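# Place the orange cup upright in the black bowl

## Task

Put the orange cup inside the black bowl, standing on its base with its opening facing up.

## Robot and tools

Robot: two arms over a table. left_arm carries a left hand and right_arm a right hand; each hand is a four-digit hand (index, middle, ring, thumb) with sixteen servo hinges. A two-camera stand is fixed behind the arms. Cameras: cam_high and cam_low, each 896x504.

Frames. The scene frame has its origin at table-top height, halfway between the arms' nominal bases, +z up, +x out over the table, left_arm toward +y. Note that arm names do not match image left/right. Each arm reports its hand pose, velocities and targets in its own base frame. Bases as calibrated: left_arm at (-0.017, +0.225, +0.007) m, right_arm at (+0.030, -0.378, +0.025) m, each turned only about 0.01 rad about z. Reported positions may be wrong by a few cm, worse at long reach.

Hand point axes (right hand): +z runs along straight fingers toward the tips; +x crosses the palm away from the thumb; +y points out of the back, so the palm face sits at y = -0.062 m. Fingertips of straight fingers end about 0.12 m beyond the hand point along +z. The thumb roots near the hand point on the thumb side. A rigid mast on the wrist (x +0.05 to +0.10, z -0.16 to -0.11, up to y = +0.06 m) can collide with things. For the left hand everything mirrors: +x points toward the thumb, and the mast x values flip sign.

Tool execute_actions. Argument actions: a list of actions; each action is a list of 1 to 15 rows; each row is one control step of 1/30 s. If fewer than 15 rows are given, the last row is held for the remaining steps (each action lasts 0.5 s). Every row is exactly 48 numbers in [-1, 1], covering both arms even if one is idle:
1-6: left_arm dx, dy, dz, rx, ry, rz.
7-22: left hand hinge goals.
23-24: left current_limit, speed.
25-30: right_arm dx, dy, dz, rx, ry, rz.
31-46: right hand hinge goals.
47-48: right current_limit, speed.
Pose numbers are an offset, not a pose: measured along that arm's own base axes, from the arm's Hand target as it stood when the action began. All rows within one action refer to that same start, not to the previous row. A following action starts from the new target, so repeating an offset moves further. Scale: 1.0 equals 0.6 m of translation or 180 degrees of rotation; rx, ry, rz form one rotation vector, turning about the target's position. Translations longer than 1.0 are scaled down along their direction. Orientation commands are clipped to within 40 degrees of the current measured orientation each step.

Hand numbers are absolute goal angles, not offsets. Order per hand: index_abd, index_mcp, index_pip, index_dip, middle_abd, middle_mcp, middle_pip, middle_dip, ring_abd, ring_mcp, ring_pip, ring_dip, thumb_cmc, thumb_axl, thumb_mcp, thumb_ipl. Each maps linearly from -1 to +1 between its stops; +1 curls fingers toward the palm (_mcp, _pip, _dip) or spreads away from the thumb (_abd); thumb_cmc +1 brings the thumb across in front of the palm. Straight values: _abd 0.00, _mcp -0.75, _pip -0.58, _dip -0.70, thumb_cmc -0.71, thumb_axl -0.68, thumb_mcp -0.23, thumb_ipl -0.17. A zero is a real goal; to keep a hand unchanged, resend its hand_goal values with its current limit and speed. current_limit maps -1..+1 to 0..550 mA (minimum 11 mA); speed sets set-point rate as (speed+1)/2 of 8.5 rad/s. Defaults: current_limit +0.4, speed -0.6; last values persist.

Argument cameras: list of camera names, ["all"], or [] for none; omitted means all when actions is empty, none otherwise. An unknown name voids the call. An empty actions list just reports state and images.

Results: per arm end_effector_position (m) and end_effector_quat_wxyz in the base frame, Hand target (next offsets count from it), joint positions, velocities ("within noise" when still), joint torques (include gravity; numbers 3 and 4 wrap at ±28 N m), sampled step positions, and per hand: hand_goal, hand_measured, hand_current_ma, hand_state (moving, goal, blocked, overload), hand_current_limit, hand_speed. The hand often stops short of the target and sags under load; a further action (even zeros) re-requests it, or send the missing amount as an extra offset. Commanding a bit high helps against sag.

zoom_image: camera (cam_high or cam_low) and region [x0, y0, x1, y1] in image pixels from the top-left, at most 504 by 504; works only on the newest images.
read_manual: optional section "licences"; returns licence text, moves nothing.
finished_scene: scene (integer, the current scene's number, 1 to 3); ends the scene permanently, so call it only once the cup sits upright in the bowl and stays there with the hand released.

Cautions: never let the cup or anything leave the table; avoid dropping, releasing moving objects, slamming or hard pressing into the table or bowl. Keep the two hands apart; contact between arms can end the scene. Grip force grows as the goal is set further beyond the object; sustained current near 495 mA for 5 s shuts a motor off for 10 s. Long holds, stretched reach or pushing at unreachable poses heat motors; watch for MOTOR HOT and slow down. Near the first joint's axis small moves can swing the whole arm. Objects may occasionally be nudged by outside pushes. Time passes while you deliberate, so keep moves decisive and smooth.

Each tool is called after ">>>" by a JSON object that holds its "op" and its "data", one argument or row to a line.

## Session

>>> {"op": "execute_actions", "data": {
  "actions": []
}}

>>> {"op": "zoom_image", "data": {
  "camera": "cam_high",
  "region": [250, 50, 750, 500]
}}

>>> {"op": "zoom_image", "data": {
  "camera": "cam_low",
  "region": [200, 200, 700, 480]
}}

Scene clock: 0.00 s.
left_arm: end_effector_position=(+0.5794, -0.0941, +0.3592) hand_goal=(+0.000, -0.754, -0.576, -0.696, +0.000, -0.754, -0.576, -0.696, +0.000, -0.754, -0.576, -0.696, -0.714, -0.678, -0.226, -0.168) hand_measured=(+0.000, -0.754, -0.576, -0.696, +0.000, -0.754, -0.576, -0.696, +0.000, -0.754, -0.576, -0.696, -0.714, -0.678, -0.226, -0.168) hand_current_ma=(+0, +0, +0, +0, +0, +0, +0, +0, +0, +0, +0, +0, +0, +0, +0, +0) hand_state=(goal, goal, goal, goal, goal, goal, goal, goal, goal, goal, goal, goal, goal, goal, goal, goal) hand_current_limit=0.40 hand_speed=-0.60 end_effector_quat_wxyz=(+0.505, +0.599, +0.537, -0.313) | right_arm: end_effector_position=(+0.2021, +0.2580, +0.1483) hand_goal=(+0.000, -0.754, -0.576, -0.696, +0.000, -0.754, -0.576, -0.696, +0.000, -0.754, -0.576, -0.696, -0.714, -0.678, -0.226, -0.168) hand_measured=(+0.000, -0.754, -0.576, -0.696, +0.000, -0.754, -0.576, -0.696, +0.000, -0.754, -0.576, -0.696, -0.714, -0.678, -0.226, -0.168) hand_current_ma=(+0, +0, +0, +0, +0, +0, +0, +0, +0, +0, +0, +0, +0, +0, +0, +0) hand_state=(goal, goal, goal, goal, goal, goal, goal, goal, goal, goal, goal, goal, goal, goal, goal, goal) hand_current_limit=0.40 hand_speed=-0.60 end_effector_quat_wxyz=(-0.010, +0.558, +0.830, -0.002)
Joint positions: left_arm=[0.118 1.526 1.446 -1.308 1.267 0.095] | right_arm=[1.124 1.082 0.818 -1.309 -0.02 0.736]
Joint velocities: within noise
Joint torques (N m): no reading
Heat: left arm: hottest shoulder 35 °C; right arm: hottest waist 37 °C.
Hand target: left_arm +0.5825, -0.0938, +0.3761; +0.513, +0.606, +0.528, -0.302 | right_arm +0.2065, +0.2670, +0.1616; -0.012, +0.557, +0.830, +0.014

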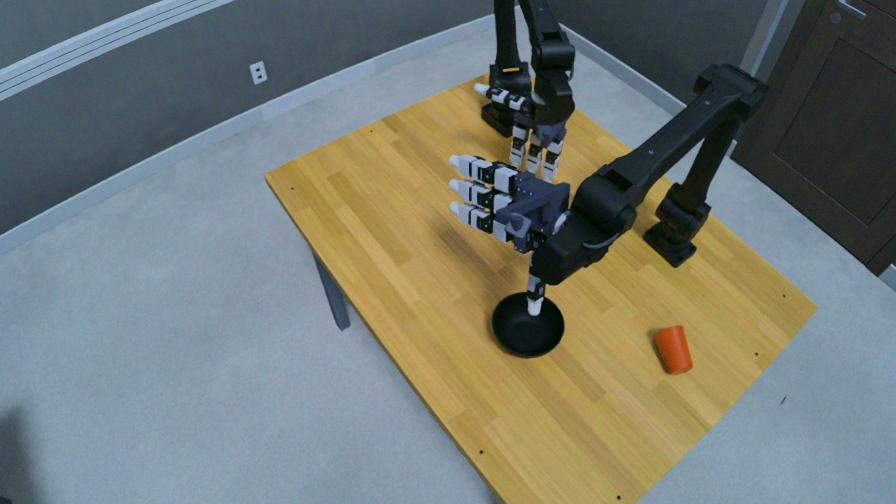

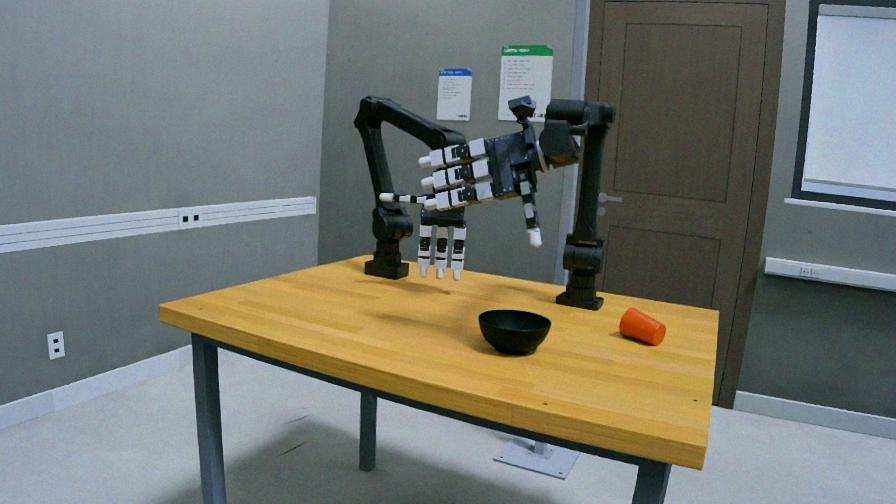

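Scaled by 1.008 from the camera's 896x504 image, which has a finer 1280x720 frame.

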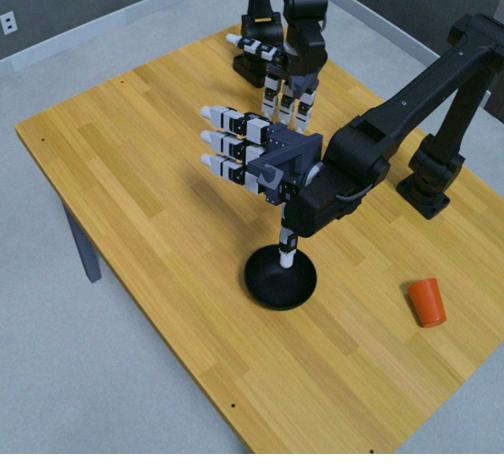

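Scaled by 1.008 from the camera's 896x504 image, which has a finer 1280x720 frame.

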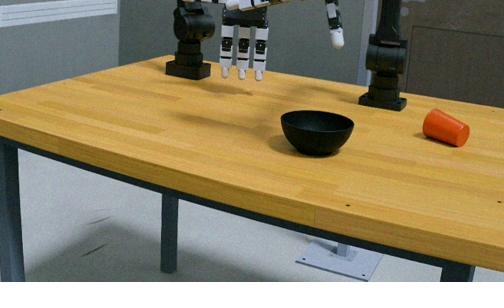

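>>> {"op": "zoom_image", "data": {
  "camera": "cam_high",
  "region": [630, 305, 720, 395]
}}

>>> {"op": "zoom_image", "data": {
  "camera": "cam_low",
  "region": [600, 290, 690, 360]
}}

>>> {"op": "zoom_image", "data": {
  "camera": "cam_high",
  "region": [480, 280, 580, 370]
}}

>>> {"op": "zoom_image", "data": {
  "camera": "cam_low",
  "region": [465, 290, 565, 370]
}}

Scaled by 5.600 from the camera's 896x504 image, which has a finer 1280x720 frame.

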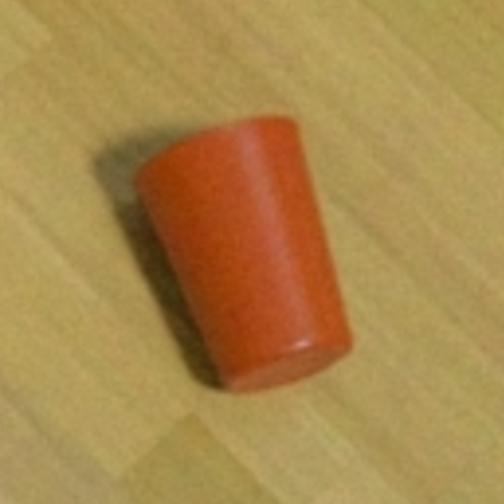

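Scaled by 5.600 from the camera's 896x504 image, which has a finer 1280x720 frame.

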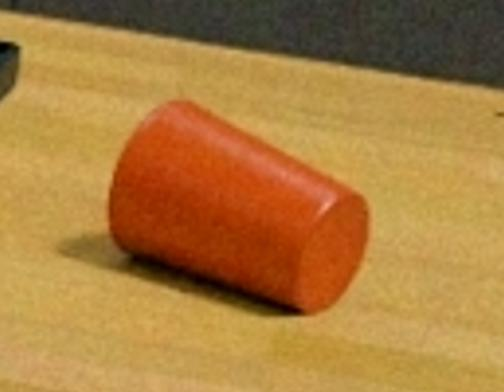

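Scaled by 5.040 from the camera's 896x504 image, which has a finer 1280x720 frame.

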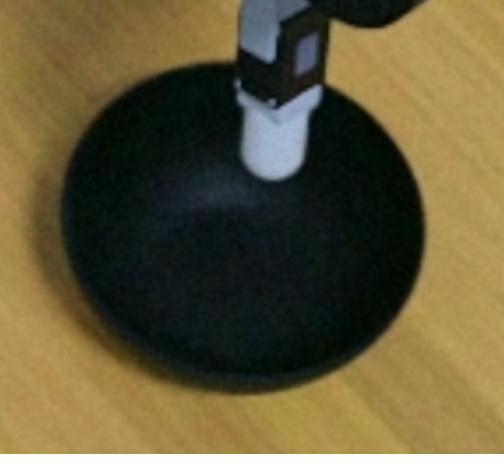

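Scaled by 5.040 from the camera's 896x504 image, which has a finer 1280x720 frame.

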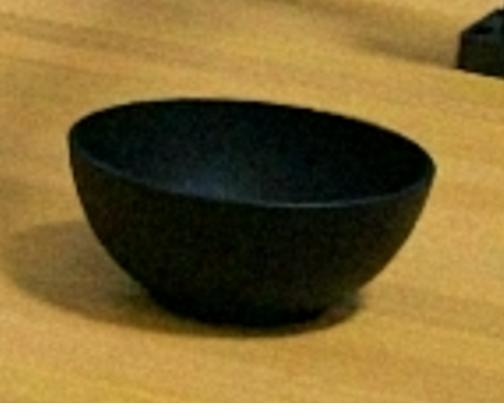

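>>> {"op": "execute_actions", "data": {
  "actions": [
    [[-0.0297,0.286,0,0,0,0.0944,0,-0.754,-0.576,-0.696,0,-0.754,-0.576,-0.696,0,-0.754,-0.576,-0.696,-0.714,-0.678,-0.226,-0.168,0.4,-0.6,0,0,0.15,0,0,0,0,0.4795,-0.8686,-0.696,0,0.479,0.737,-0.478,0,0.479,0.737,-0.478,-0.714,-0.678,-0.226,-0.168,0.45,-0.7]],
    [[-0.1093,0.2555,0,0,0,0.0944,0,-0.754,-0.576,-0.696,0,-0.754,-0.576,-0.696,0,-0.754,-0.576,-0.696,-0.714,-0.678,-0.226,-0.168,0.4,-0.6,0,0,0,0.0495,0.0465,0.0534,0,0.4795,-0.8686,-0.696,0,0.479,0.737,-0.478,0,0.479,0.737,-0.478,-0.714,-0.678,-0.226,-0.168,0.45,-0.7]],
    [[-0.1738,0.2042,0,0,0,0.0944,0,-0.754,-0.576,-0.696,0,-0.754,-0.576,-0.696,0,-0.754,-0.576,-0.696,-0.714,-0.678,-0.226,-0.168,0.4,-0.6,0,0,0,0.0495,0.0465,0.0534,0,0.4795,-0.8686,-0.696,0,0.479,0.737,-0.478,0,0.479,0.737,-0.478,0.486,-0.678,-0.226,-0.168,0.45,-0.7]]
  ],
  "cameras": ["all"]
}}

Scene clock: 11.30 s.
left_arm: end_effector_position=(+0.3890, +0.3527, +0.3668) hand_goal=(+0.000, -0.754, -0.576, -0.696, +0.000, -0.754, -0.576, -0.696, +0.000, -0.754, -0.576, -0.696, -0.714, -0.678, -0.226, -0.168) hand_measured=(-0.002, -0.754, -0.576, -0.696, -0.002, -0.754, -0.576, -0.696, -0.002, -0.754, -0.576, -0.696, -0.714, -0.678, -0.224, -0.168) hand_current_ma=(+0, +0, +0, +0, +0, +0, +0, +0, +0, +0, +0, +0, +0, +0, +0, +0) hand_state=(goal, goal, goal, goal, goal, goal, goal, goal, goal, goal, goal, goal, goal, goal, goal, goal) hand_current_limit=0.40 hand_speed=-0.60 end_effector_quat_wxyz=(+0.592, +0.308, +0.743, -0.055) | right_arm: end_effector_position=(+0.2001, +0.2633, +0.2388) hand_goal=(+0.000, +0.480, -0.868, -0.696, +0.000, +0.478, +0.736, -0.478, +0.000, +0.478, +0.736, -0.478, +0.486, -0.678, -0.226, -0.168) hand_measured=(+0.000, +0.462, -0.868, -0.696, +0.000, +0.462, +0.732, -0.480, +0.000, +0.462, +0.732, -0.480, +0.476, -0.678, -0.222, -0.168) hand_current_ma=(+0, -19, +0, +0, +0, -17, -1, -1, +0, -15, -1, -1, -6, +0, +2, +0) hand_state=(goal, goal, goal, goal, goal, goal, goal, goal, goal, goal, goal, goal, goal, goal, goal, goal) hand_current_limit=0.45 hand_speed=-0.70 end_effector_quat_wxyz=(-0.221, +0.404, +0.886, +0.048)
Joint positions: left_arm=[1.056 1.384 1.313 -1.407 1.271 0.204] | right_arm=[0.762 1.016 1.011 -1.647 -0.45 0.027]
Joint torques (N m): left_arm=[0.21 -6.89 9.01 0.1 1.24 0.1] | right_arm=[-0.5 -2.43 12.6 0.2 -0.44 -0.2]
Heat: left arm: hottest shoulder 35 °C; right arm: hottest waist 36 °C.
Hand target: left_arm +0.3947, +0.3535, +0.3761; +0.593, +0.319, +0.737, -0.052 | right_arm +0.2064, +0.2671, +0.2517; -0.219, +0.399, +0.888, +0.059
Off the commanded pose: left_arm 0.011 m, 1 deg | right_arm 0.015 m, 1 deg.
Step readings (end_effector_position of left_arm | right_arm):
0: (+0.5794, -0.0941, +0.3592) | (+0.2021, +0.2580, +0.1483)
1: (+0.5794, -0.0937, +0.3592) | (+0.2019, +0.2577, +0.1483)
2: (+0.5803, -0.0870, +0.3600) | (+0.2007, +0.2550, +0.1492)
4: (+0.5798, -0.0645, +0.3604) | (+0.1984, +0.2497, +0.1595)
8: (+0.5718, +0.0270, +0.3656) | (+0.2001, +0.2530, +0.1996)
15: (+0.5602, +0.0874, +0.3671) | (+0.2023, +0.2575, +0.2330)
16: (+0.5599, +0.0862, +0.3671) | (+0.2011, +0.2572, +0.2323)
17: (+0.5590, +0.0903, +0.3672) | (+0.1980, +0.2591, +0.2305)
19: (+0.5523, +0.1076, +0.3665) | (+0.1942, +0.2625, +0.2286)
23: (+0.5203, +0.1871, +0.3667) | (+0.2020, +0.2588, +0.2352)
30: (+0.4934, +0.2371, +0.3665) | (+0.2020, +0.2592, +0.2381)
31: (+0.4931, +0.2364, +0.3665) | (+0.2011, +0.2602, +0.2381)
32: (+0.4913, +0.2395, +0.3666) | (+0.1980, +0.2628, +0.2379)
34: (+0.4792, +0.2553, +0.3660) | (+0.1955, +0.2663, +0.2389)
38: (+0.4259, +0.3210, +0.3673) | (+0.2054, +0.2595, +0.2419)
45: (+0.3888, +0.3559, +0.3671) | (+0.2022, +0.2600, +0.2410)

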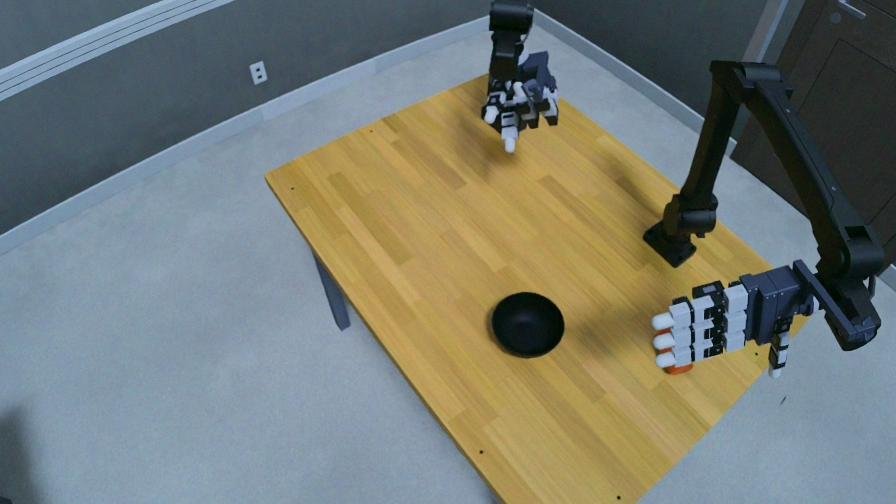

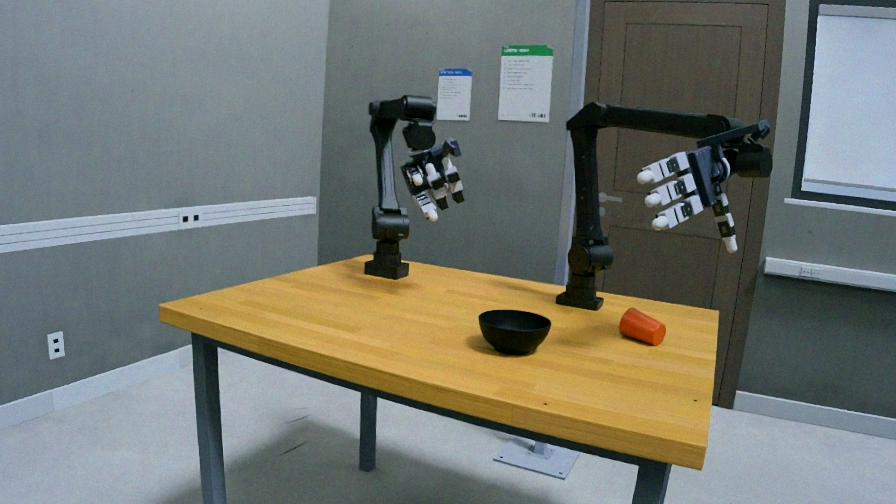

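>>> {"op": "execute_actions", "data": {
  "actions": [],
  "cameras": ["all"]
}}

Scene clock: 12.00 s.
left_arm: end_effector_position=(+0.3890, +0.3527, +0.3668) hand_goal=(+0.000, -0.754, -0.576, -0.696, +0.000, -0.754, -0.576, -0.696, +0.000, -0.754, -0.576, -0.696, -0.714, -0.678, -0.226, -0.168) hand_measured=(-0.002, -0.754, -0.576, -0.696, -0.002, -0.754, -0.576, -0.696, -0.002, -0.754, -0.576, -0.696, -0.714, -0.678, -0.224, -0.168) hand_current_ma=(+0, +0, +0, +0, +0, +0, +0, +0, +0, +0, +0, +0, +0, +0, +0, +0) hand_state=(goal, goal, goal, goal, goal, goal, goal, goal, goal, goal, goal, goal, goal, goal, goal, goal) hand_current_limit=0.40 hand_speed=-0.60 end_effector_quat_wxyz=(+0.592, +0.308, +0.743, -0.055) | right_arm: end_effector_position=(+0.2001, +0.2633, +0.2388) hand_goal=(+0.000, +0.480, -0.868, -0.696, +0.000, +0.478, +0.736, -0.478, +0.000, +0.478, +0.736, -0.478, +0.486, -0.678, -0.226, -0.168) hand_measured=(+0.000, +0.462, -0.868, -0.696, +0.000, +0.462, +0.732, -0.480, +0.000, +0.462, +0.732, -0.480, +0.476, -0.678, -0.222, -0.168) hand_current_ma=(+0, -19, +0, +0, +0, -17, -1, -1, +0, -15, -1, -1, -6, +0, +2, +0) hand_state=(goal, goal, goal, goal, goal, goal, goal, goal, goal, goal, goal, goal, goal, goal, goal, goal) hand_current_limit=0.45 hand_speed=-0.70 end_effector_quat_wxyz=(-0.221, +0.404, +0.886, +0.048)
Joint positions: left_arm=[1.056 1.384 1.313 -1.407 1.271 0.204] | right_arm=[0.762 1.016 1.011 -1.647 -0.45 0.027]
Joint velocities: within noise
Joint torques (N m): left_arm=[0.21 -6.83 9.02 0.14 1.24 0.09] | right_arm=[-0.5 -2.43 12.59 0.21 -0.44 -0.2]
Heat: left arm: hottest shoulder 35 °C; right arm: hottest waist 36 °C.
Hand target: left_arm +0.3947, +0.3535, +0.3761; +0.593, +0.319, +0.737, -0.052 | right_arm +0.2064, +0.2671, +0.2517; -0.219, +0.400, +0.888, +0.059
Off the commanded pose: left_arm 0.011 m, 1 deg | right_arm 0.015 m, 1 deg.

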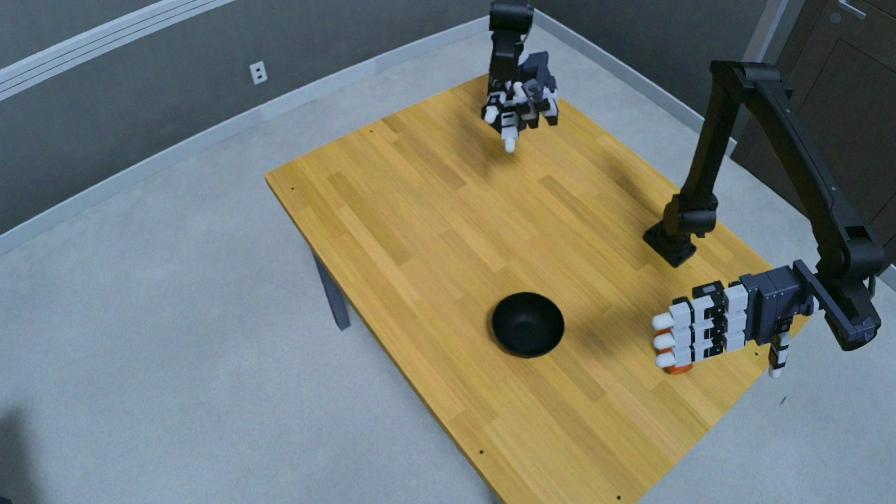

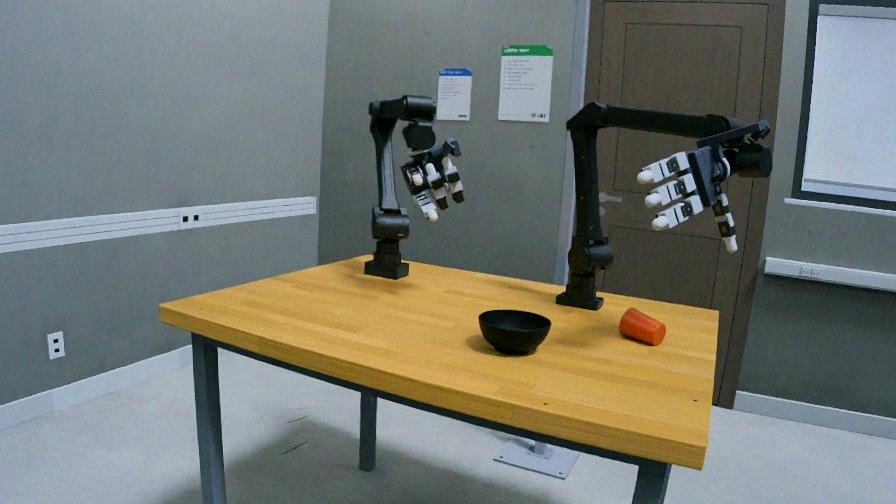

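>>> {"op": "execute_actions", "data": {
  "actions": [
    [[-0.2183,0.1382,0,0,0,0.0944,0,-0.754,-0.576,-0.696,0,-0.754,-0.576,-0.696,0,-0.754,-0.576,-0.696,-0.714,-0.678,-0.226,-0.168,0.4,-0.6,0,0.133,0,0.0495,0.0465,0.0534,0,0.4795,-0.8686,-0.696,0,0.479,0.737,-0.478,0,0.479,0.737,-0.478,0.486,-0.678,-0.226,-0.168,0.45,-0.7]],
    [[-0.24,0.0643,0,0,0,0.0944,0,-0.754,-0.576,-0.696,0,-0.754,-0.576,-0.696,0,-0.754,-0.576,-0.696,-0.714,-0.678,-0.226,-0.168,0.4,-0.6,-0.0333,0.1667,0,0.0495,0.0465,0.0534,0,0.4795,-0.8686,-0.696,0,0.479,0.737,-0.478,0,0.479,0.737,-0.478,0.486,-0.678,-0.226,-0.168,0.45,-0.7]],
    [[-0.2387,-0.0095,0,0,0,0.0944,0,-0.754,-0.576,-0.696,0,-0.754,-0.576,-0.696,0,-0.754,-0.576,-0.696,-0.714,-0.678,-0.226,-0.168,0.4,-0.6,-0.0417,0.2,0,0,0,0,0,0.4795,-0.8686,-0.696,0,0.479,0.737,-0.478,0,0.479,0.737,-0.478,0.486,-0.678,-0.226,-0.168,0.45,-0.7]]
  ],
  "cameras": ["all"]
}}

Scene clock: 14.80 s.
left_arm: end_effector_position=(-0.0207, +0.4655, +0.3673) hand_goal=(+0.000, -0.754, -0.576, -0.696, +0.000, -0.754, -0.576, -0.696, +0.000, -0.754, -0.576, -0.696, -0.714, -0.678, -0.226, -0.168) hand_measured=(-0.002, -0.754, -0.576, -0.696, -0.002, -0.756, -0.576, -0.696, -0.002, -0.756, -0.576, -0.696, -0.714, -0.678, -0.224, -0.168) hand_current_ma=(+0, +0, +0, +0, +0, +0, +0, +0, +0, +0, +0, +0, +0, +0, +0, +0) hand_state=(goal, goal, goal, goal, goal, goal, goal, goal, goal, goal, goal, goal, goal, goal, goal, goal) hand_current_limit=0.40 hand_speed=-0.60 end_effector_quat_wxyz=(+0.559, -0.037, +0.803, +0.202) | right_arm: end_effector_position=(+0.1497, +0.5508, +0.2234) hand_goal=(+0.000, +0.480, -0.868, -0.696, +0.000, +0.478, +0.736, -0.478, +0.000, +0.478, +0.736, -0.478, +0.486, -0.678, -0.226, -0.168) hand_measured=(-0.002, +0.468, -0.868, -0.696, +0.000, +0.468, +0.734, -0.480, +0.000, +0.468, +0.734, -0.480, +0.476, -0.678, -0.222, -0.168) hand_current_ma=(+0, -9, +0, +0, +0, -8, -1, -1, +0, -7, -1, -1, -6, +0, +2, +0) hand_state=(goal, goal, goal, goal, goal, goal, goal, goal, goal, goal, goal, goal, goal, goal, goal, goal) hand_current_limit=0.45 hand_speed=-0.70 end_effector_quat_wxyz=(-0.420, +0.220, +0.878, +0.068)
Joint positions: left_arm=[1.987 1.27 1.207 -1.583 1.272 0.38] | right_arm=[1.095 1.637 1.445 -1.461 -0.875 -0.023]
Joint torques (N m): left_arm=[1.03 -5.25 8.66 -0.17 1.24 0.09] | right_arm=[-0.21 -11.11 14.84 1.01 -0.65 -0.13]
Heat: left arm: hottest shoulder 35 °C; right arm: hottest waist 36 °C.
Hand target: left_arm -0.0235, +0.4694, +0.3761; +0.558, -0.029, +0.803, +0.209 | right_arm +0.1615, +0.5669, +0.2517; -0.411, +0.213, +0.881, +0.099
Off the commanded pose: left_arm 0.010 m, 1 deg | right_arm 0.035 m, 4 deg.
Step readings (end_effector_position of left_arm | right_arm):
0: (+0.3890, +0.3527, +0.3668) | (+0.2001, +0.2633, +0.2388)
1: (+0.3889, +0.3529, +0.3668) | (+0.1995, +0.2641, +0.2391)
2: (+0.3863, +0.3556, +0.3671) | (+0.1962, +0.2691, +0.2400)
4: (+0.3690, +0.3699, +0.3669) | (+0.1919, +0.2847, +0.2409)
8: (+0.2978, +0.4181, +0.3691) | (+0.1964, +0.3136, +0.2307)
15: (+0.2592, +0.4357, +0.3679) | (+0.1975, +0.3283, +0.2169)
16: (+0.2591, +0.4352, +0.3679) | (+0.1971, +0.3300, +0.2190)
17: (+0.2561, +0.4365, +0.3682) | (+0.1948, +0.3360, +0.2232)
19: (+0.2359, +0.4444, +0.3680) | (+0.1884, +0.3590, +0.2353)
23: (+0.1557, +0.4686, +0.3696) | (+0.1790, +0.4056, +0.2401)
30: (+0.1178, +0.4726, +0.3687) | (+0.1758, +0.4281, +0.2167)
31: (+0.1179, +0.4720, +0.3684) | (+0.1759, +0.4293, +0.2171)
32: (+0.1140, +0.4725, +0.3686) | (+0.1748, +0.4340, +0.2189)
34: (+0.0918, +0.4743, +0.3684) | (+0.1726, +0.4575, +0.2284)
38: (+0.0101, +0.4740, +0.3702) | (+0.1522, +0.5188, +0.2442)
45: (-0.0225, +0.4665, +0.3687) | (+0.1412, +0.5502, +0.2268)

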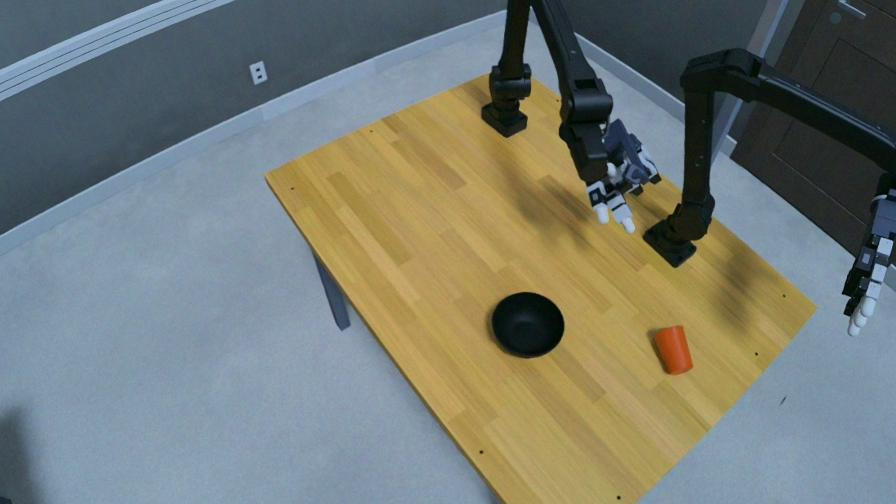

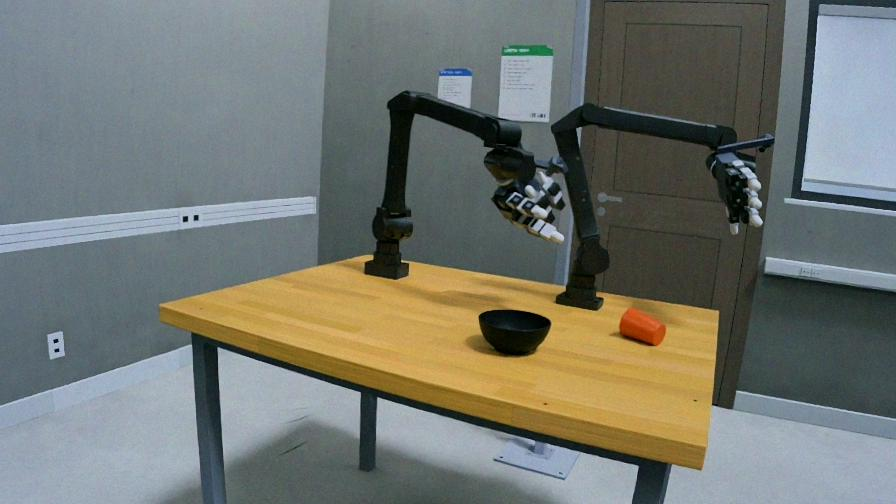

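>>> {"op": "zoom_image", "data": {
  "camera": "cam_high",
  "region": [630, 305, 714, 395]
}}

>>> {"op": "zoom_image", "data": {
  "camera": "cam_low",
  "region": [600, 295, 690, 360]
}}

Scaled by 5.600 from the camera's 896x504 image, which has a finer 1280x720 frame.

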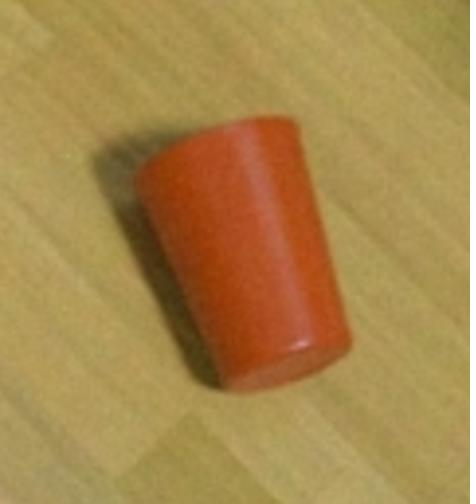

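Scaled by 5.600 from the camera's 896x504 image, which has a finer 1280x720 frame.

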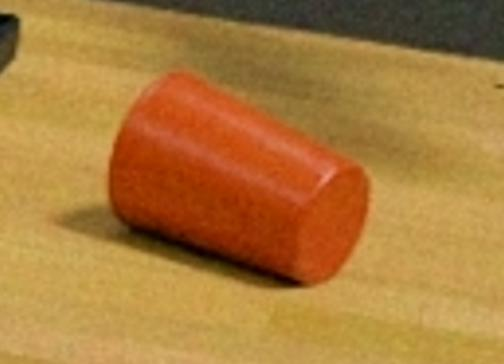

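>>> {"op": "execute_actions", "data": {
  "actions": [
    [[0,0,0,0,0,0,0,-0.754,-0.576,-0.696,0,-0.754,-0.576,-0.696,0,-0.754,-0.576,-0.696,-0.714,-0.678,-0.226,-0.168,0.4,-0.6,-0.045,0.2227,0,0,0,0,0,0.4795,-0.8686,-0.696,0,0.479,0.737,-0.478,0,0.479,0.737,-0.478,0.486,-0.678,-0.226,-0.168,0.45,-0.7]]
  ],
  "cameras": ["all"]
}}

Scene clock: 16.47 s.
left_arm: end_effector_position=(-0.0197, +0.4645, +0.3657) hand_goal=(+0.000, -0.754, -0.576, -0.696, +0.000, -0.754, -0.576, -0.696, +0.000, -0.754, -0.576, -0.696, -0.714, -0.678, -0.226, -0.168) hand_measured=(-0.002, -0.754, -0.576, -0.696, -0.002, -0.756, -0.576, -0.696, -0.002, -0.756, -0.576, -0.696, -0.714, -0.678, -0.224, -0.168) hand_current_ma=(+0, +0, +0, +0, +0, +0, +0, +0, +0, +0, +0, +0, +0, +0, +0, +0) hand_state=(goal, goal, goal, goal, goal, goal, goal, goal, goal, goal, goal, goal, goal, goal, goal, goal) hand_current_limit=0.40 hand_speed=-0.60 end_effector_quat_wxyz=(+0.560, -0.036, +0.803, +0.199) | right_arm: end_effector_position=(+0.1271, +0.6877, +0.2181) hand_goal=(+0.000, +0.480, -0.868, -0.696, +0.000, +0.478, +0.736, -0.478, +0.000, +0.478, +0.736, -0.478, +0.486, -0.678, -0.226, -0.168) hand_measured=(-0.002, +0.470, -0.868, -0.696, +0.000, +0.468, +0.734, -0.480, +0.000, +0.468, +0.734, -0.480, +0.476, -0.678, -0.222, -0.168) hand_current_ma=(+0, -9, +0, +0, +0, -8, -1, -1, +0, -7, -1, -1, -6, +0, +2, +0) hand_state=(goal, goal, goal, goal, goal, goal, goal, goal, goal, goal, goal, goal, goal, goal, goal, goal) hand_current_limit=0.45 hand_speed=-0.70 end_effector_quat_wxyz=(-0.414, +0.220, +0.880, +0.076)
Joint positions: left_arm=[1.987 1.274 1.207 -1.603 1.272 0.401] | right_arm=[1.236 1.905 1.799 -1.358 -0.863 0.203]
Joint torques (N m): left_arm=[1.2 -5.25 8.96 -0.18 1.21 0.09] | right_arm=[0.03 -15.56 15.45 0.53 -0.6 -0.11]
Heat: left arm: hottest shoulder 35 °C; right arm: hottest waist 36 °C.
Hand target: left_arm -0.0234, +0.4694, +0.3761; +0.558, -0.029, +0.803, +0.209 | right_arm +0.1344, +0.7006, +0.2517; -0.411, +0.212, +0.881, +0.099
Off the commanded pose: left_arm 0.012 m, 1 deg | right_arm 0.037 m, 3 deg.
Step readings (end_effector_position of left_arm | right_arm):
0: (-0.0207, +0.4656, +0.3673) | (+0.1497, +0.5508, +0.2233)
1: (-0.0207, +0.4655, +0.3673) | (+0.1499, +0.5514, +0.2237)
2: (-0.0206, +0.4653, +0.3673) | (+0.1507, +0.5547, +0.2245)
4: (-0.0203, +0.4649, +0.3670) | (+0.1520, +0.5794, +0.2316)
8: (-0.0200, +0.4646, +0.3661) | (+0.1355, +0.6448, +0.2429)
15: (-0.0198, +0.4646, +0.3655) | (+0.1117, +0.6843, +0.2184)

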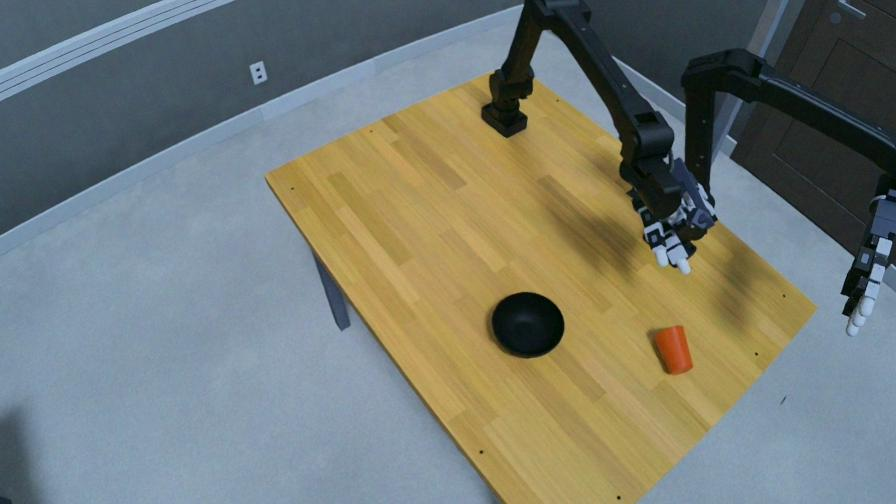

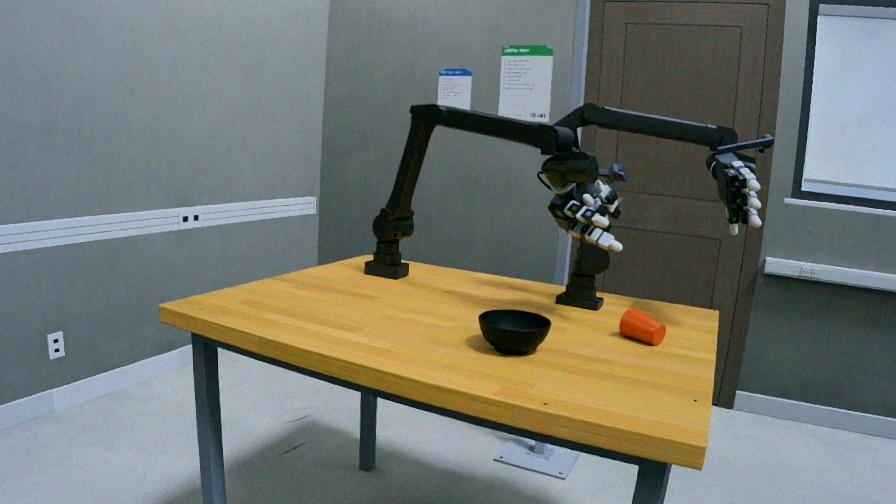

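>>> {"op": "execute_actions", "data": {
  "actions": [
    [[0,0,0,0,0,0,0,-0.754,-0.576,-0.696,0,-0.754,-0.576,-0.696,0,-0.754,-0.576,-0.696,-0.714,-0.678,-0.226,-0.168,0.4,-0.6,0,0,-0.18,0,0,0,0,0.4795,-0.8686,-0.696,0,0.479,0.737,-0.478,0,0.479,0.737,-0.478,0.486,-0.678,-0.226,-0.168,0.45,-0.7]]
  ],
  "cameras": ["all"]
}}

Scene clock: 17.63 s.
left_arm: end_effector_position=(-0.0196, +0.4645, +0.3657) hand_goal=(+0.000, -0.754, -0.576, -0.696, +0.000, -0.754, -0.576, -0.696, +0.000, -0.754, -0.576, -0.696, -0.714, -0.678, -0.226, -0.168) hand_measured=(-0.002, -0.754, -0.576, -0.696, -0.002, -0.756, -0.576, -0.696, -0.002, -0.756, -0.576, -0.696, -0.714, -0.678, -0.224, -0.168) hand_current_ma=(+0, +0, +0, +0, +0, +0, +0, +0, +0, +0, +0, +0, +0, +0, +0, +0) hand_state=(goal, goal, goal, goal, goal, goal, goal, goal, goal, goal, goal, goal, goal, goal, goal, goal) hand_current_limit=0.40 hand_speed=-0.60 end_effector_quat_wxyz=(+0.560, -0.036, +0.803, +0.199) | right_arm: end_effector_position=(+0.1298, +0.6947, +0.1212) hand_goal=(+0.000, +0.480, -0.868, -0.696, +0.000, +0.478, +0.736, -0.478, +0.000, +0.478, +0.736, -0.478, +0.486, -0.678, -0.226, -0.168) hand_measured=(-0.002, +0.470, -0.868, -0.696, +0.000, +0.468, +0.734, -0.480, +0.000, +0.468, +0.734, -0.480, +0.476, -0.678, -0.222, -0.168) hand_current_ma=(+0, -8, +0, +0, +0, -8, -1, -1, +0, -7, -1, -1, -6, +0, +2, +0) hand_state=(goal, goal, goal, goal, goal, goal, goal, goal, goal, goal, goal, goal, goal, goal, goal, goal) hand_current_limit=0.45 hand_speed=-0.70 end_effector_quat_wxyz=(-0.412, +0.218, +0.881, +0.078)
Joint positions: left_arm=[1.987 1.274 1.207 -1.603 1.272 0.401] | right_arm=[1.236 1.98 1.653 -1.134 -0.86 0.2]
Joint torques (N m): left_arm=[1.14 -5.3 8.96 -0.2 1.21 0.09] | right_arm=[0.03 -16.73 10.59 1.33 -0.66 -0.12]
Heat: left arm: hottest shoulder 35 °C; right arm: hottest waist 36 °C.
Hand target: left_arm -0.0234, +0.4694, +0.3761; +0.558, -0.029, +0.803, +0.208 | right_arm +0.1343, +0.7004, +0.1436; -0.411, +0.213, +0.881, +0.099
Off the commanded pose: left_arm 0.012 m, 1 deg | right_arm 0.024 m, 3 deg.
Step readings (end_effector_position of left_arm | right_arm):
0: (-0.0197, +0.4645, +0.3657) | (+0.1272, +0.6877, +0.2180)
1: (-0.0197, +0.4645, +0.3657) | (+0.1272, +0.6878, +0.2181)
2: (-0.0197, +0.4645, +0.3657) | (+0.1277, +0.6891, +0.2177)
4: (-0.0197, +0.4645, +0.3657) | (+0.1294, +0.6948, +0.2126)
8: (-0.0197, +0.4645, +0.3657) | (+0.1286, +0.6930, +0.1755)
15: (-0.0196, +0.4645, +0.3657) | (+0.1290, +0.6926, +0.1207)

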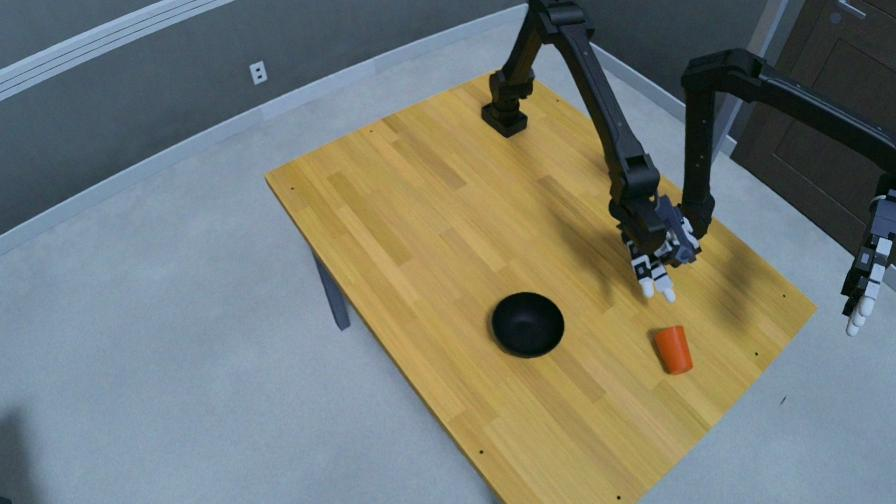

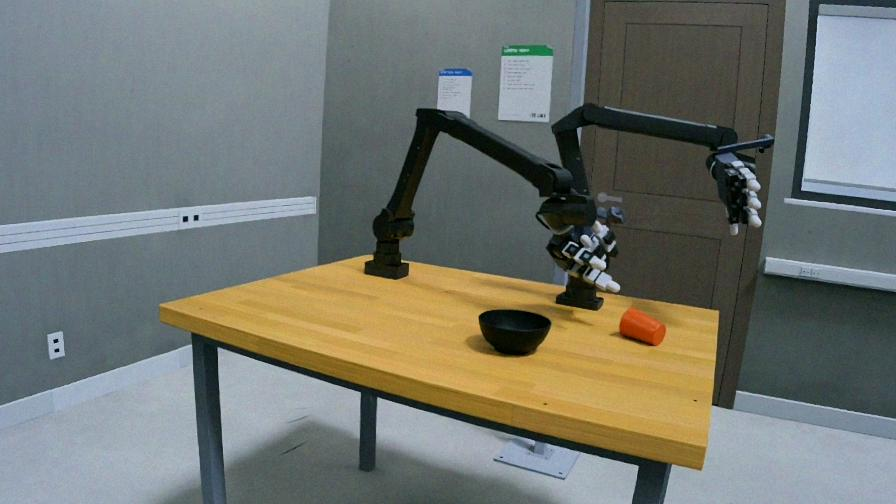

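>>> {"op": "zoom_image", "data": {
  "camera": "cam_high",
  "region": [600, 240, 740, 390]
}}

>>> {"op": "zoom_image", "data": {
  "camera": "cam_low",
  "region": [530, 200, 680, 360]
}}

Scaled by 3.360 from the camera's 896x504 image, which has a finer 1280x720 frame.

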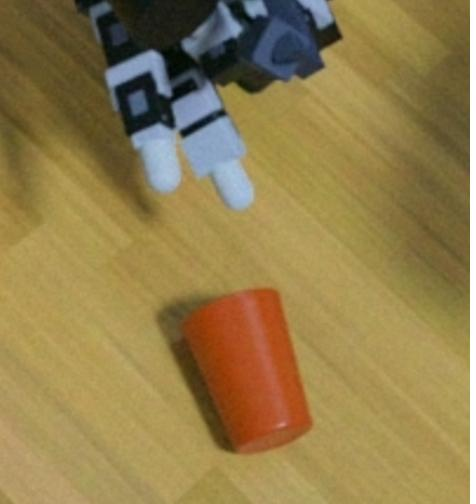

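Scaled by 3.150 from the camera's 896x504 image, which has a finer 1280x720 frame.

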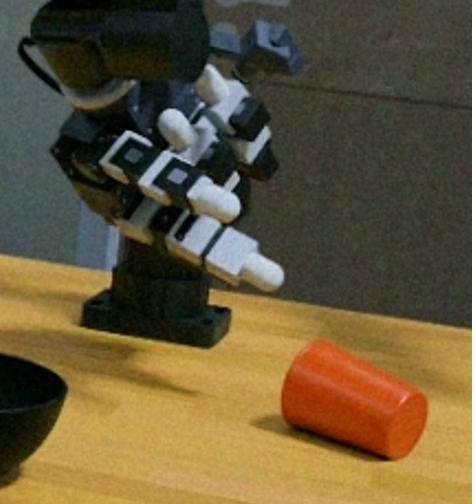

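>>> {"op": "execute_actions", "data": {
  "actions": [
    [[0,0,0,0,0,0,0,-0.754,-0.576,-0.696,0,-0.754,-0.576,-0.696,0,-0.754,-0.576,-0.696,-0.714,-0.678,-0.226,-0.168,0.4,-0.6,-0.0178,0.0091,-0.0667,0,0,0,0,0.4795,-0.8686,-0.696,0,0.479,0.737,-0.478,0,0.479,0.737,-0.478,0.486,-0.678,-0.226,-0.168,0.45,-0.7]]
  ],
  "cameras": ["all"]
}}

>>> {"op": "zoom_image", "data": {
  "camera": "cam_high",
  "region": [610, 260, 730, 390]
}}

>>> {"op": "zoom_image", "data": {
  "camera": "cam_low",
  "region": [550, 220, 680, 360]
}}

Scene clock: 19.07 s.
left_arm: end_effector_position=(-0.0196, +0.4645, +0.3657) hand_goal=(+0.000, -0.754, -0.576, -0.696, +0.000, -0.754, -0.576, -0.696, +0.000, -0.754, -0.576, -0.696, -0.714, -0.678, -0.226, -0.168) hand_measured=(-0.002, -0.754, -0.576, -0.696, -0.002, -0.756, -0.576, -0.696, -0.002, -0.756, -0.576, -0.696, -0.714, -0.678, -0.224, -0.168) hand_current_ma=(+0, +0, +0, +0, +0, +0, +0, +0, +0, +0, +0, +0, +0, +0, +0, +0) hand_state=(goal, goal, goal, goal, goal, goal, goal, goal, goal, goal, goal, goal, goal, goal, goal, goal) hand_current_limit=0.40 hand_speed=-0.60 end_effector_quat_wxyz=(+0.560, -0.036, +0.803, +0.199) | right_arm: end_effector_position=(+0.1269, +0.7018, +0.1002) hand_goal=(+0.000, +0.480, -0.868, -0.696, +0.000, +0.478, +0.736, -0.478, +0.000, +0.478, +0.736, -0.478, +0.486, -0.678, -0.226, -0.168) hand_measured=(-0.002, +0.470, -0.868, -0.696, +0.000, +0.468, +0.734, -0.480, +0.000, +0.468, +0.734, -0.480, +0.476, -0.678, -0.222, -0.168) hand_current_ma=(+0, -8, +0, +0, +0, -8, -1, -1, +0, -7, -1, -1, -6, +0, +2, +0) hand_state=(goal, goal, goal, goal, goal, goal, goal, goal, goal, goal, goal, goal, goal, goal, goal, goal) hand_current_limit=0.45 hand_speed=-0.70 end_effector_quat_wxyz=(-0.411, +0.215, +0.881, +0.094)
Joint positions: left_arm=[1.987 1.274 1.207 -1.603 1.272 0.401] | right_arm=[1.246 1.995 1.608 -1.021 -0.859 0.229]
Joint torques (N m): left_arm=[1.2 -5.3 8.99 -0.2 1.22 0.09] | right_arm=[0.91 -15.21 9.74 1.48 -0.57 -0.13]
Heat: left arm: hottest shoulder 35 °C; right arm: hottest waist 36 °C.
Hand target: left_arm -0.0234, +0.4694, +0.3761; +0.558, -0.029, +0.803, +0.208 | right_arm +0.1238, +0.7060, +0.1037; -0.411, +0.213, +0.881, +0.099
Off the commanded pose: left_arm 0.012 m, 1 deg | right_arm 0.006 m, 1 deg.
Step readings (end_effector_position of left_arm | right_arm):
0: (-0.0196, +0.4645, +0.3657) | (+0.1298, +0.6948, +0.1212)
1: (-0.0196, +0.4645, +0.3657) | (+0.1299, +0.6950, +0.1213)
2: (-0.0196, +0.4645, +0.3657) | (+0.1304, +0.6962, +0.1213)
4: (-0.0196, +0.4645, +0.3657) | (+0.1319, +0.6998, +0.1205)
8: (-0.0196, +0.4645, +0.3657) | (+0.1310, +0.7008, +0.1125)
15: (-0.0196, +0.4645, +0.3657) | (+0.1271, +0.7013, +0.1005)

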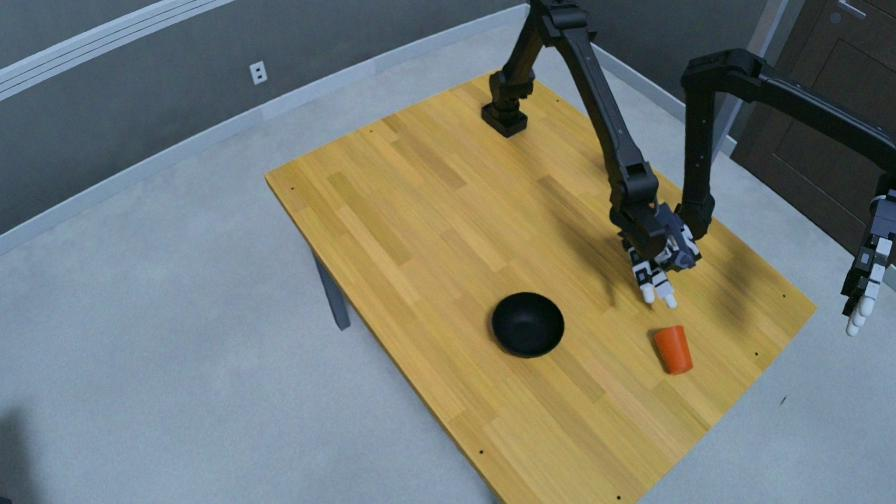

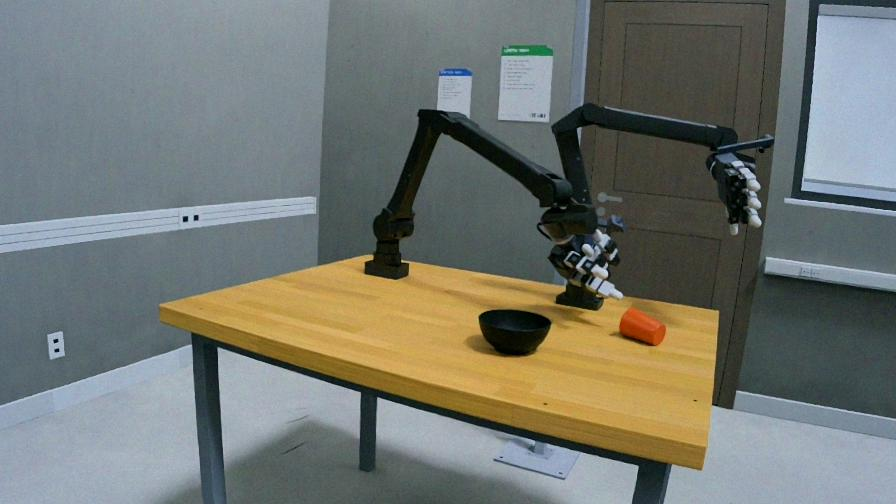

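Scaled by 3.877 from the camera's 896x504 image, which has a finer 1280x720 frame.

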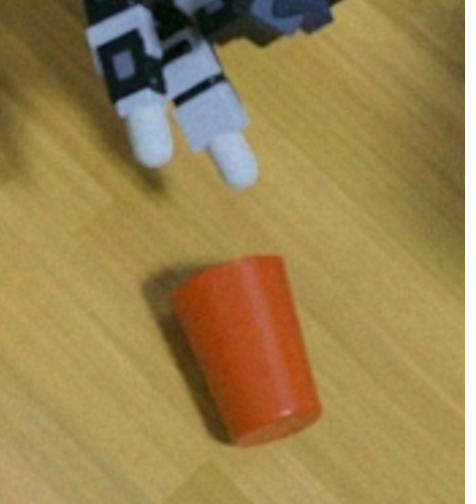

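Scaled by 3.600 from the camera's 896x504 image, which has a finer 1280x720 frame.

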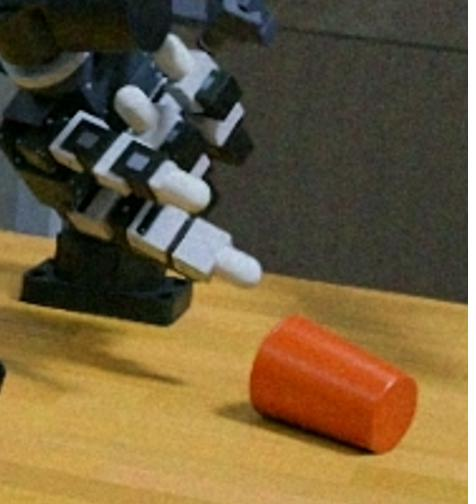

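>>> {"op": "execute_actions", "data": {
  "actions": [
    [[0,0,0,0,0,0,0,-0.754,-0.576,-0.696,0,-0.754,-0.576,-0.696,0,-0.754,-0.576,-0.696,-0.714,-0.678,-0.226,-0.168,0.4,-0.6,-0.0075,0.0038,-0.085,0,0,0,0,0.4795,-0.8686,-0.696,0,0.479,0.737,-0.478,0,0.479,0.737,-0.478,0.486,-0.678,-0.226,-0.168,0.45,-0.7]]
  ],
  "cameras": ["all"]
}}

>>> {"op": "zoom_image", "data": {
  "camera": "cam_high",
  "region": [610, 260, 730, 390]
}}

>>> {"op": "zoom_image", "data": {
  "camera": "cam_low",
  "region": [550, 220, 680, 360]
}}

Scene clock: 21.03 s.
left_arm: end_effector_position=(-0.0196, +0.4645, +0.3657) hand_goal=(+0.000, -0.754, -0.576, -0.696, +0.000, -0.754, -0.576, -0.696, +0.000, -0.754, -0.576, -0.696, -0.714, -0.678, -0.226, -0.168) hand_measured=(-0.002, -0.754, -0.576, -0.696, -0.002, -0.756, -0.576, -0.696, -0.002, -0.756, -0.576, -0.696, -0.714, -0.678, -0.224, -0.168) hand_current_ma=(+0, +0, +0, +0, +0, +0, +0, +0, +0, +0, +0, +0, +0, +0, +0, +0) hand_state=(goal, goal, goal, goal, goal, goal, goal, goal, goal, goal, goal, goal, goal, goal, goal, goal) hand_current_limit=0.40 hand_speed=-0.60 end_effector_quat_wxyz=(+0.560, -0.036, +0.803, +0.199) | right_arm: end_effector_position=(+0.1222, +0.7004, +0.0378) hand_goal=(+0.000, +0.480, -0.868, -0.696, +0.000, +0.478, +0.736, -0.478, +0.000, +0.478, +0.736, -0.478, +0.486, -0.678, -0.226, -0.168) hand_measured=(-0.002, +0.470, -0.868, -0.696, +0.000, +0.468, +0.734, -0.480, +0.000, +0.468, +0.734, -0.480, +0.476, -0.678, -0.222, -0.168) hand_current_ma=(+0, -8, +0, +0, +0, -8, -1, -1, +0, -7, -1, -1, -6, +0, +2, +0) hand_state=(goal, goal, goal, goal, goal, goal, goal, goal, goal, goal, goal, goal, goal, goal, goal, goal) hand_current_limit=0.45 hand_speed=-0.70 end_effector_quat_wxyz=(-0.411, +0.220, +0.880, +0.086)
Joint positions: left_arm=[1.987 1.274 1.207 -1.603 1.272 0.401] | right_arm=[1.253 2.066 1.55 -0.901 -0.857 0.242]
Joint torques (N m): left_arm=[1.2 -5.25 8.96 -0.2 1.21 0.09] | right_arm=[0.97 -16.38 9.65 1.5 -0.61 -0.14]
Heat: left arm: hottest shoulder 35 °C; right arm: hottest waist 36 °C.
Hand target: left_arm -0.0234, +0.4694, +0.3761; +0.558, -0.029, +0.803, +0.208 | right_arm +0.1193, +0.7083, +0.0529; -0.411, +0.212, +0.881, +0.099
Off the commanded pose: left_arm 0.012 m, 1 deg | right_arm 0.017 m, 2 deg.
Step readings (end_effector_position of left_arm | right_arm):
0: (-0.0196, +0.4645, +0.3657) | (+0.1269, +0.7017, +0.1002)
1: (-0.0196, +0.4645, +0.3657) | (+0.1269, +0.7018, +0.1000)
2: (-0.0196, +0.4645, +0.3657) | (+0.1269, +0.7027, +0.0996)
4: (-0.0196, +0.4645, +0.3657) | (+0.1263, +0.7051, +0.0957)
8: (-0.0196, +0.4645, +0.3657) | (+0.1246, +0.7045, +0.0731)
15: (-0.0196, +0.4645, +0.3657) | (+0.1220, +0.6994, +0.0375)

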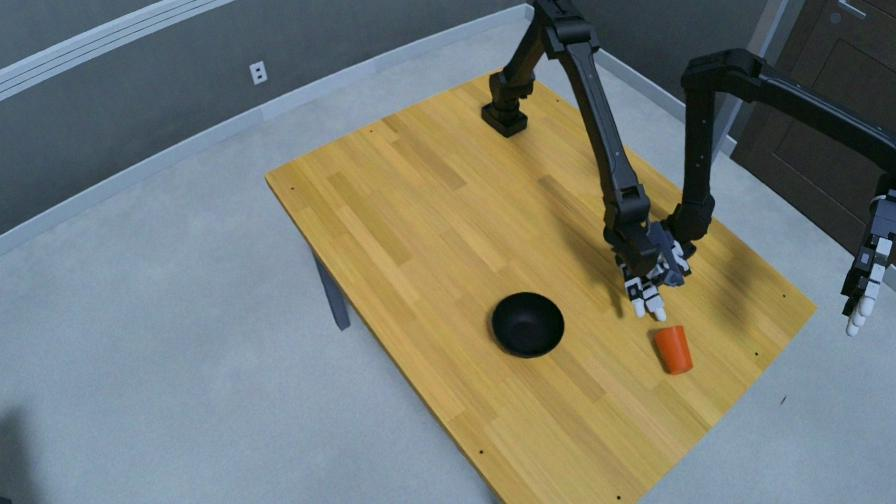

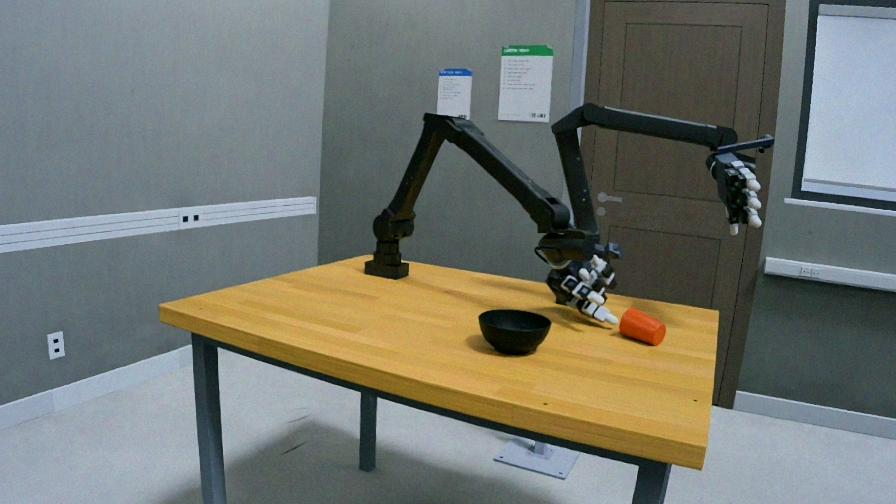

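Scaled by 3.877 from the camera's 896x504 image, which has a finer 1280x720 frame.

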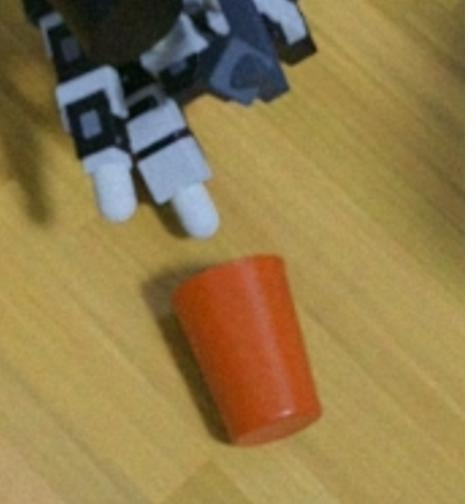

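Scaled by 3.600 from the camera's 896x504 image, which has a finer 1280x720 frame.

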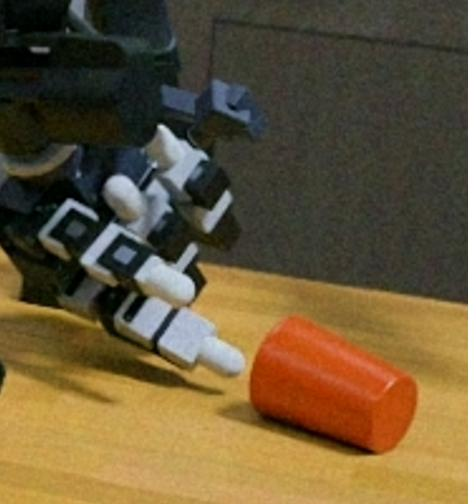

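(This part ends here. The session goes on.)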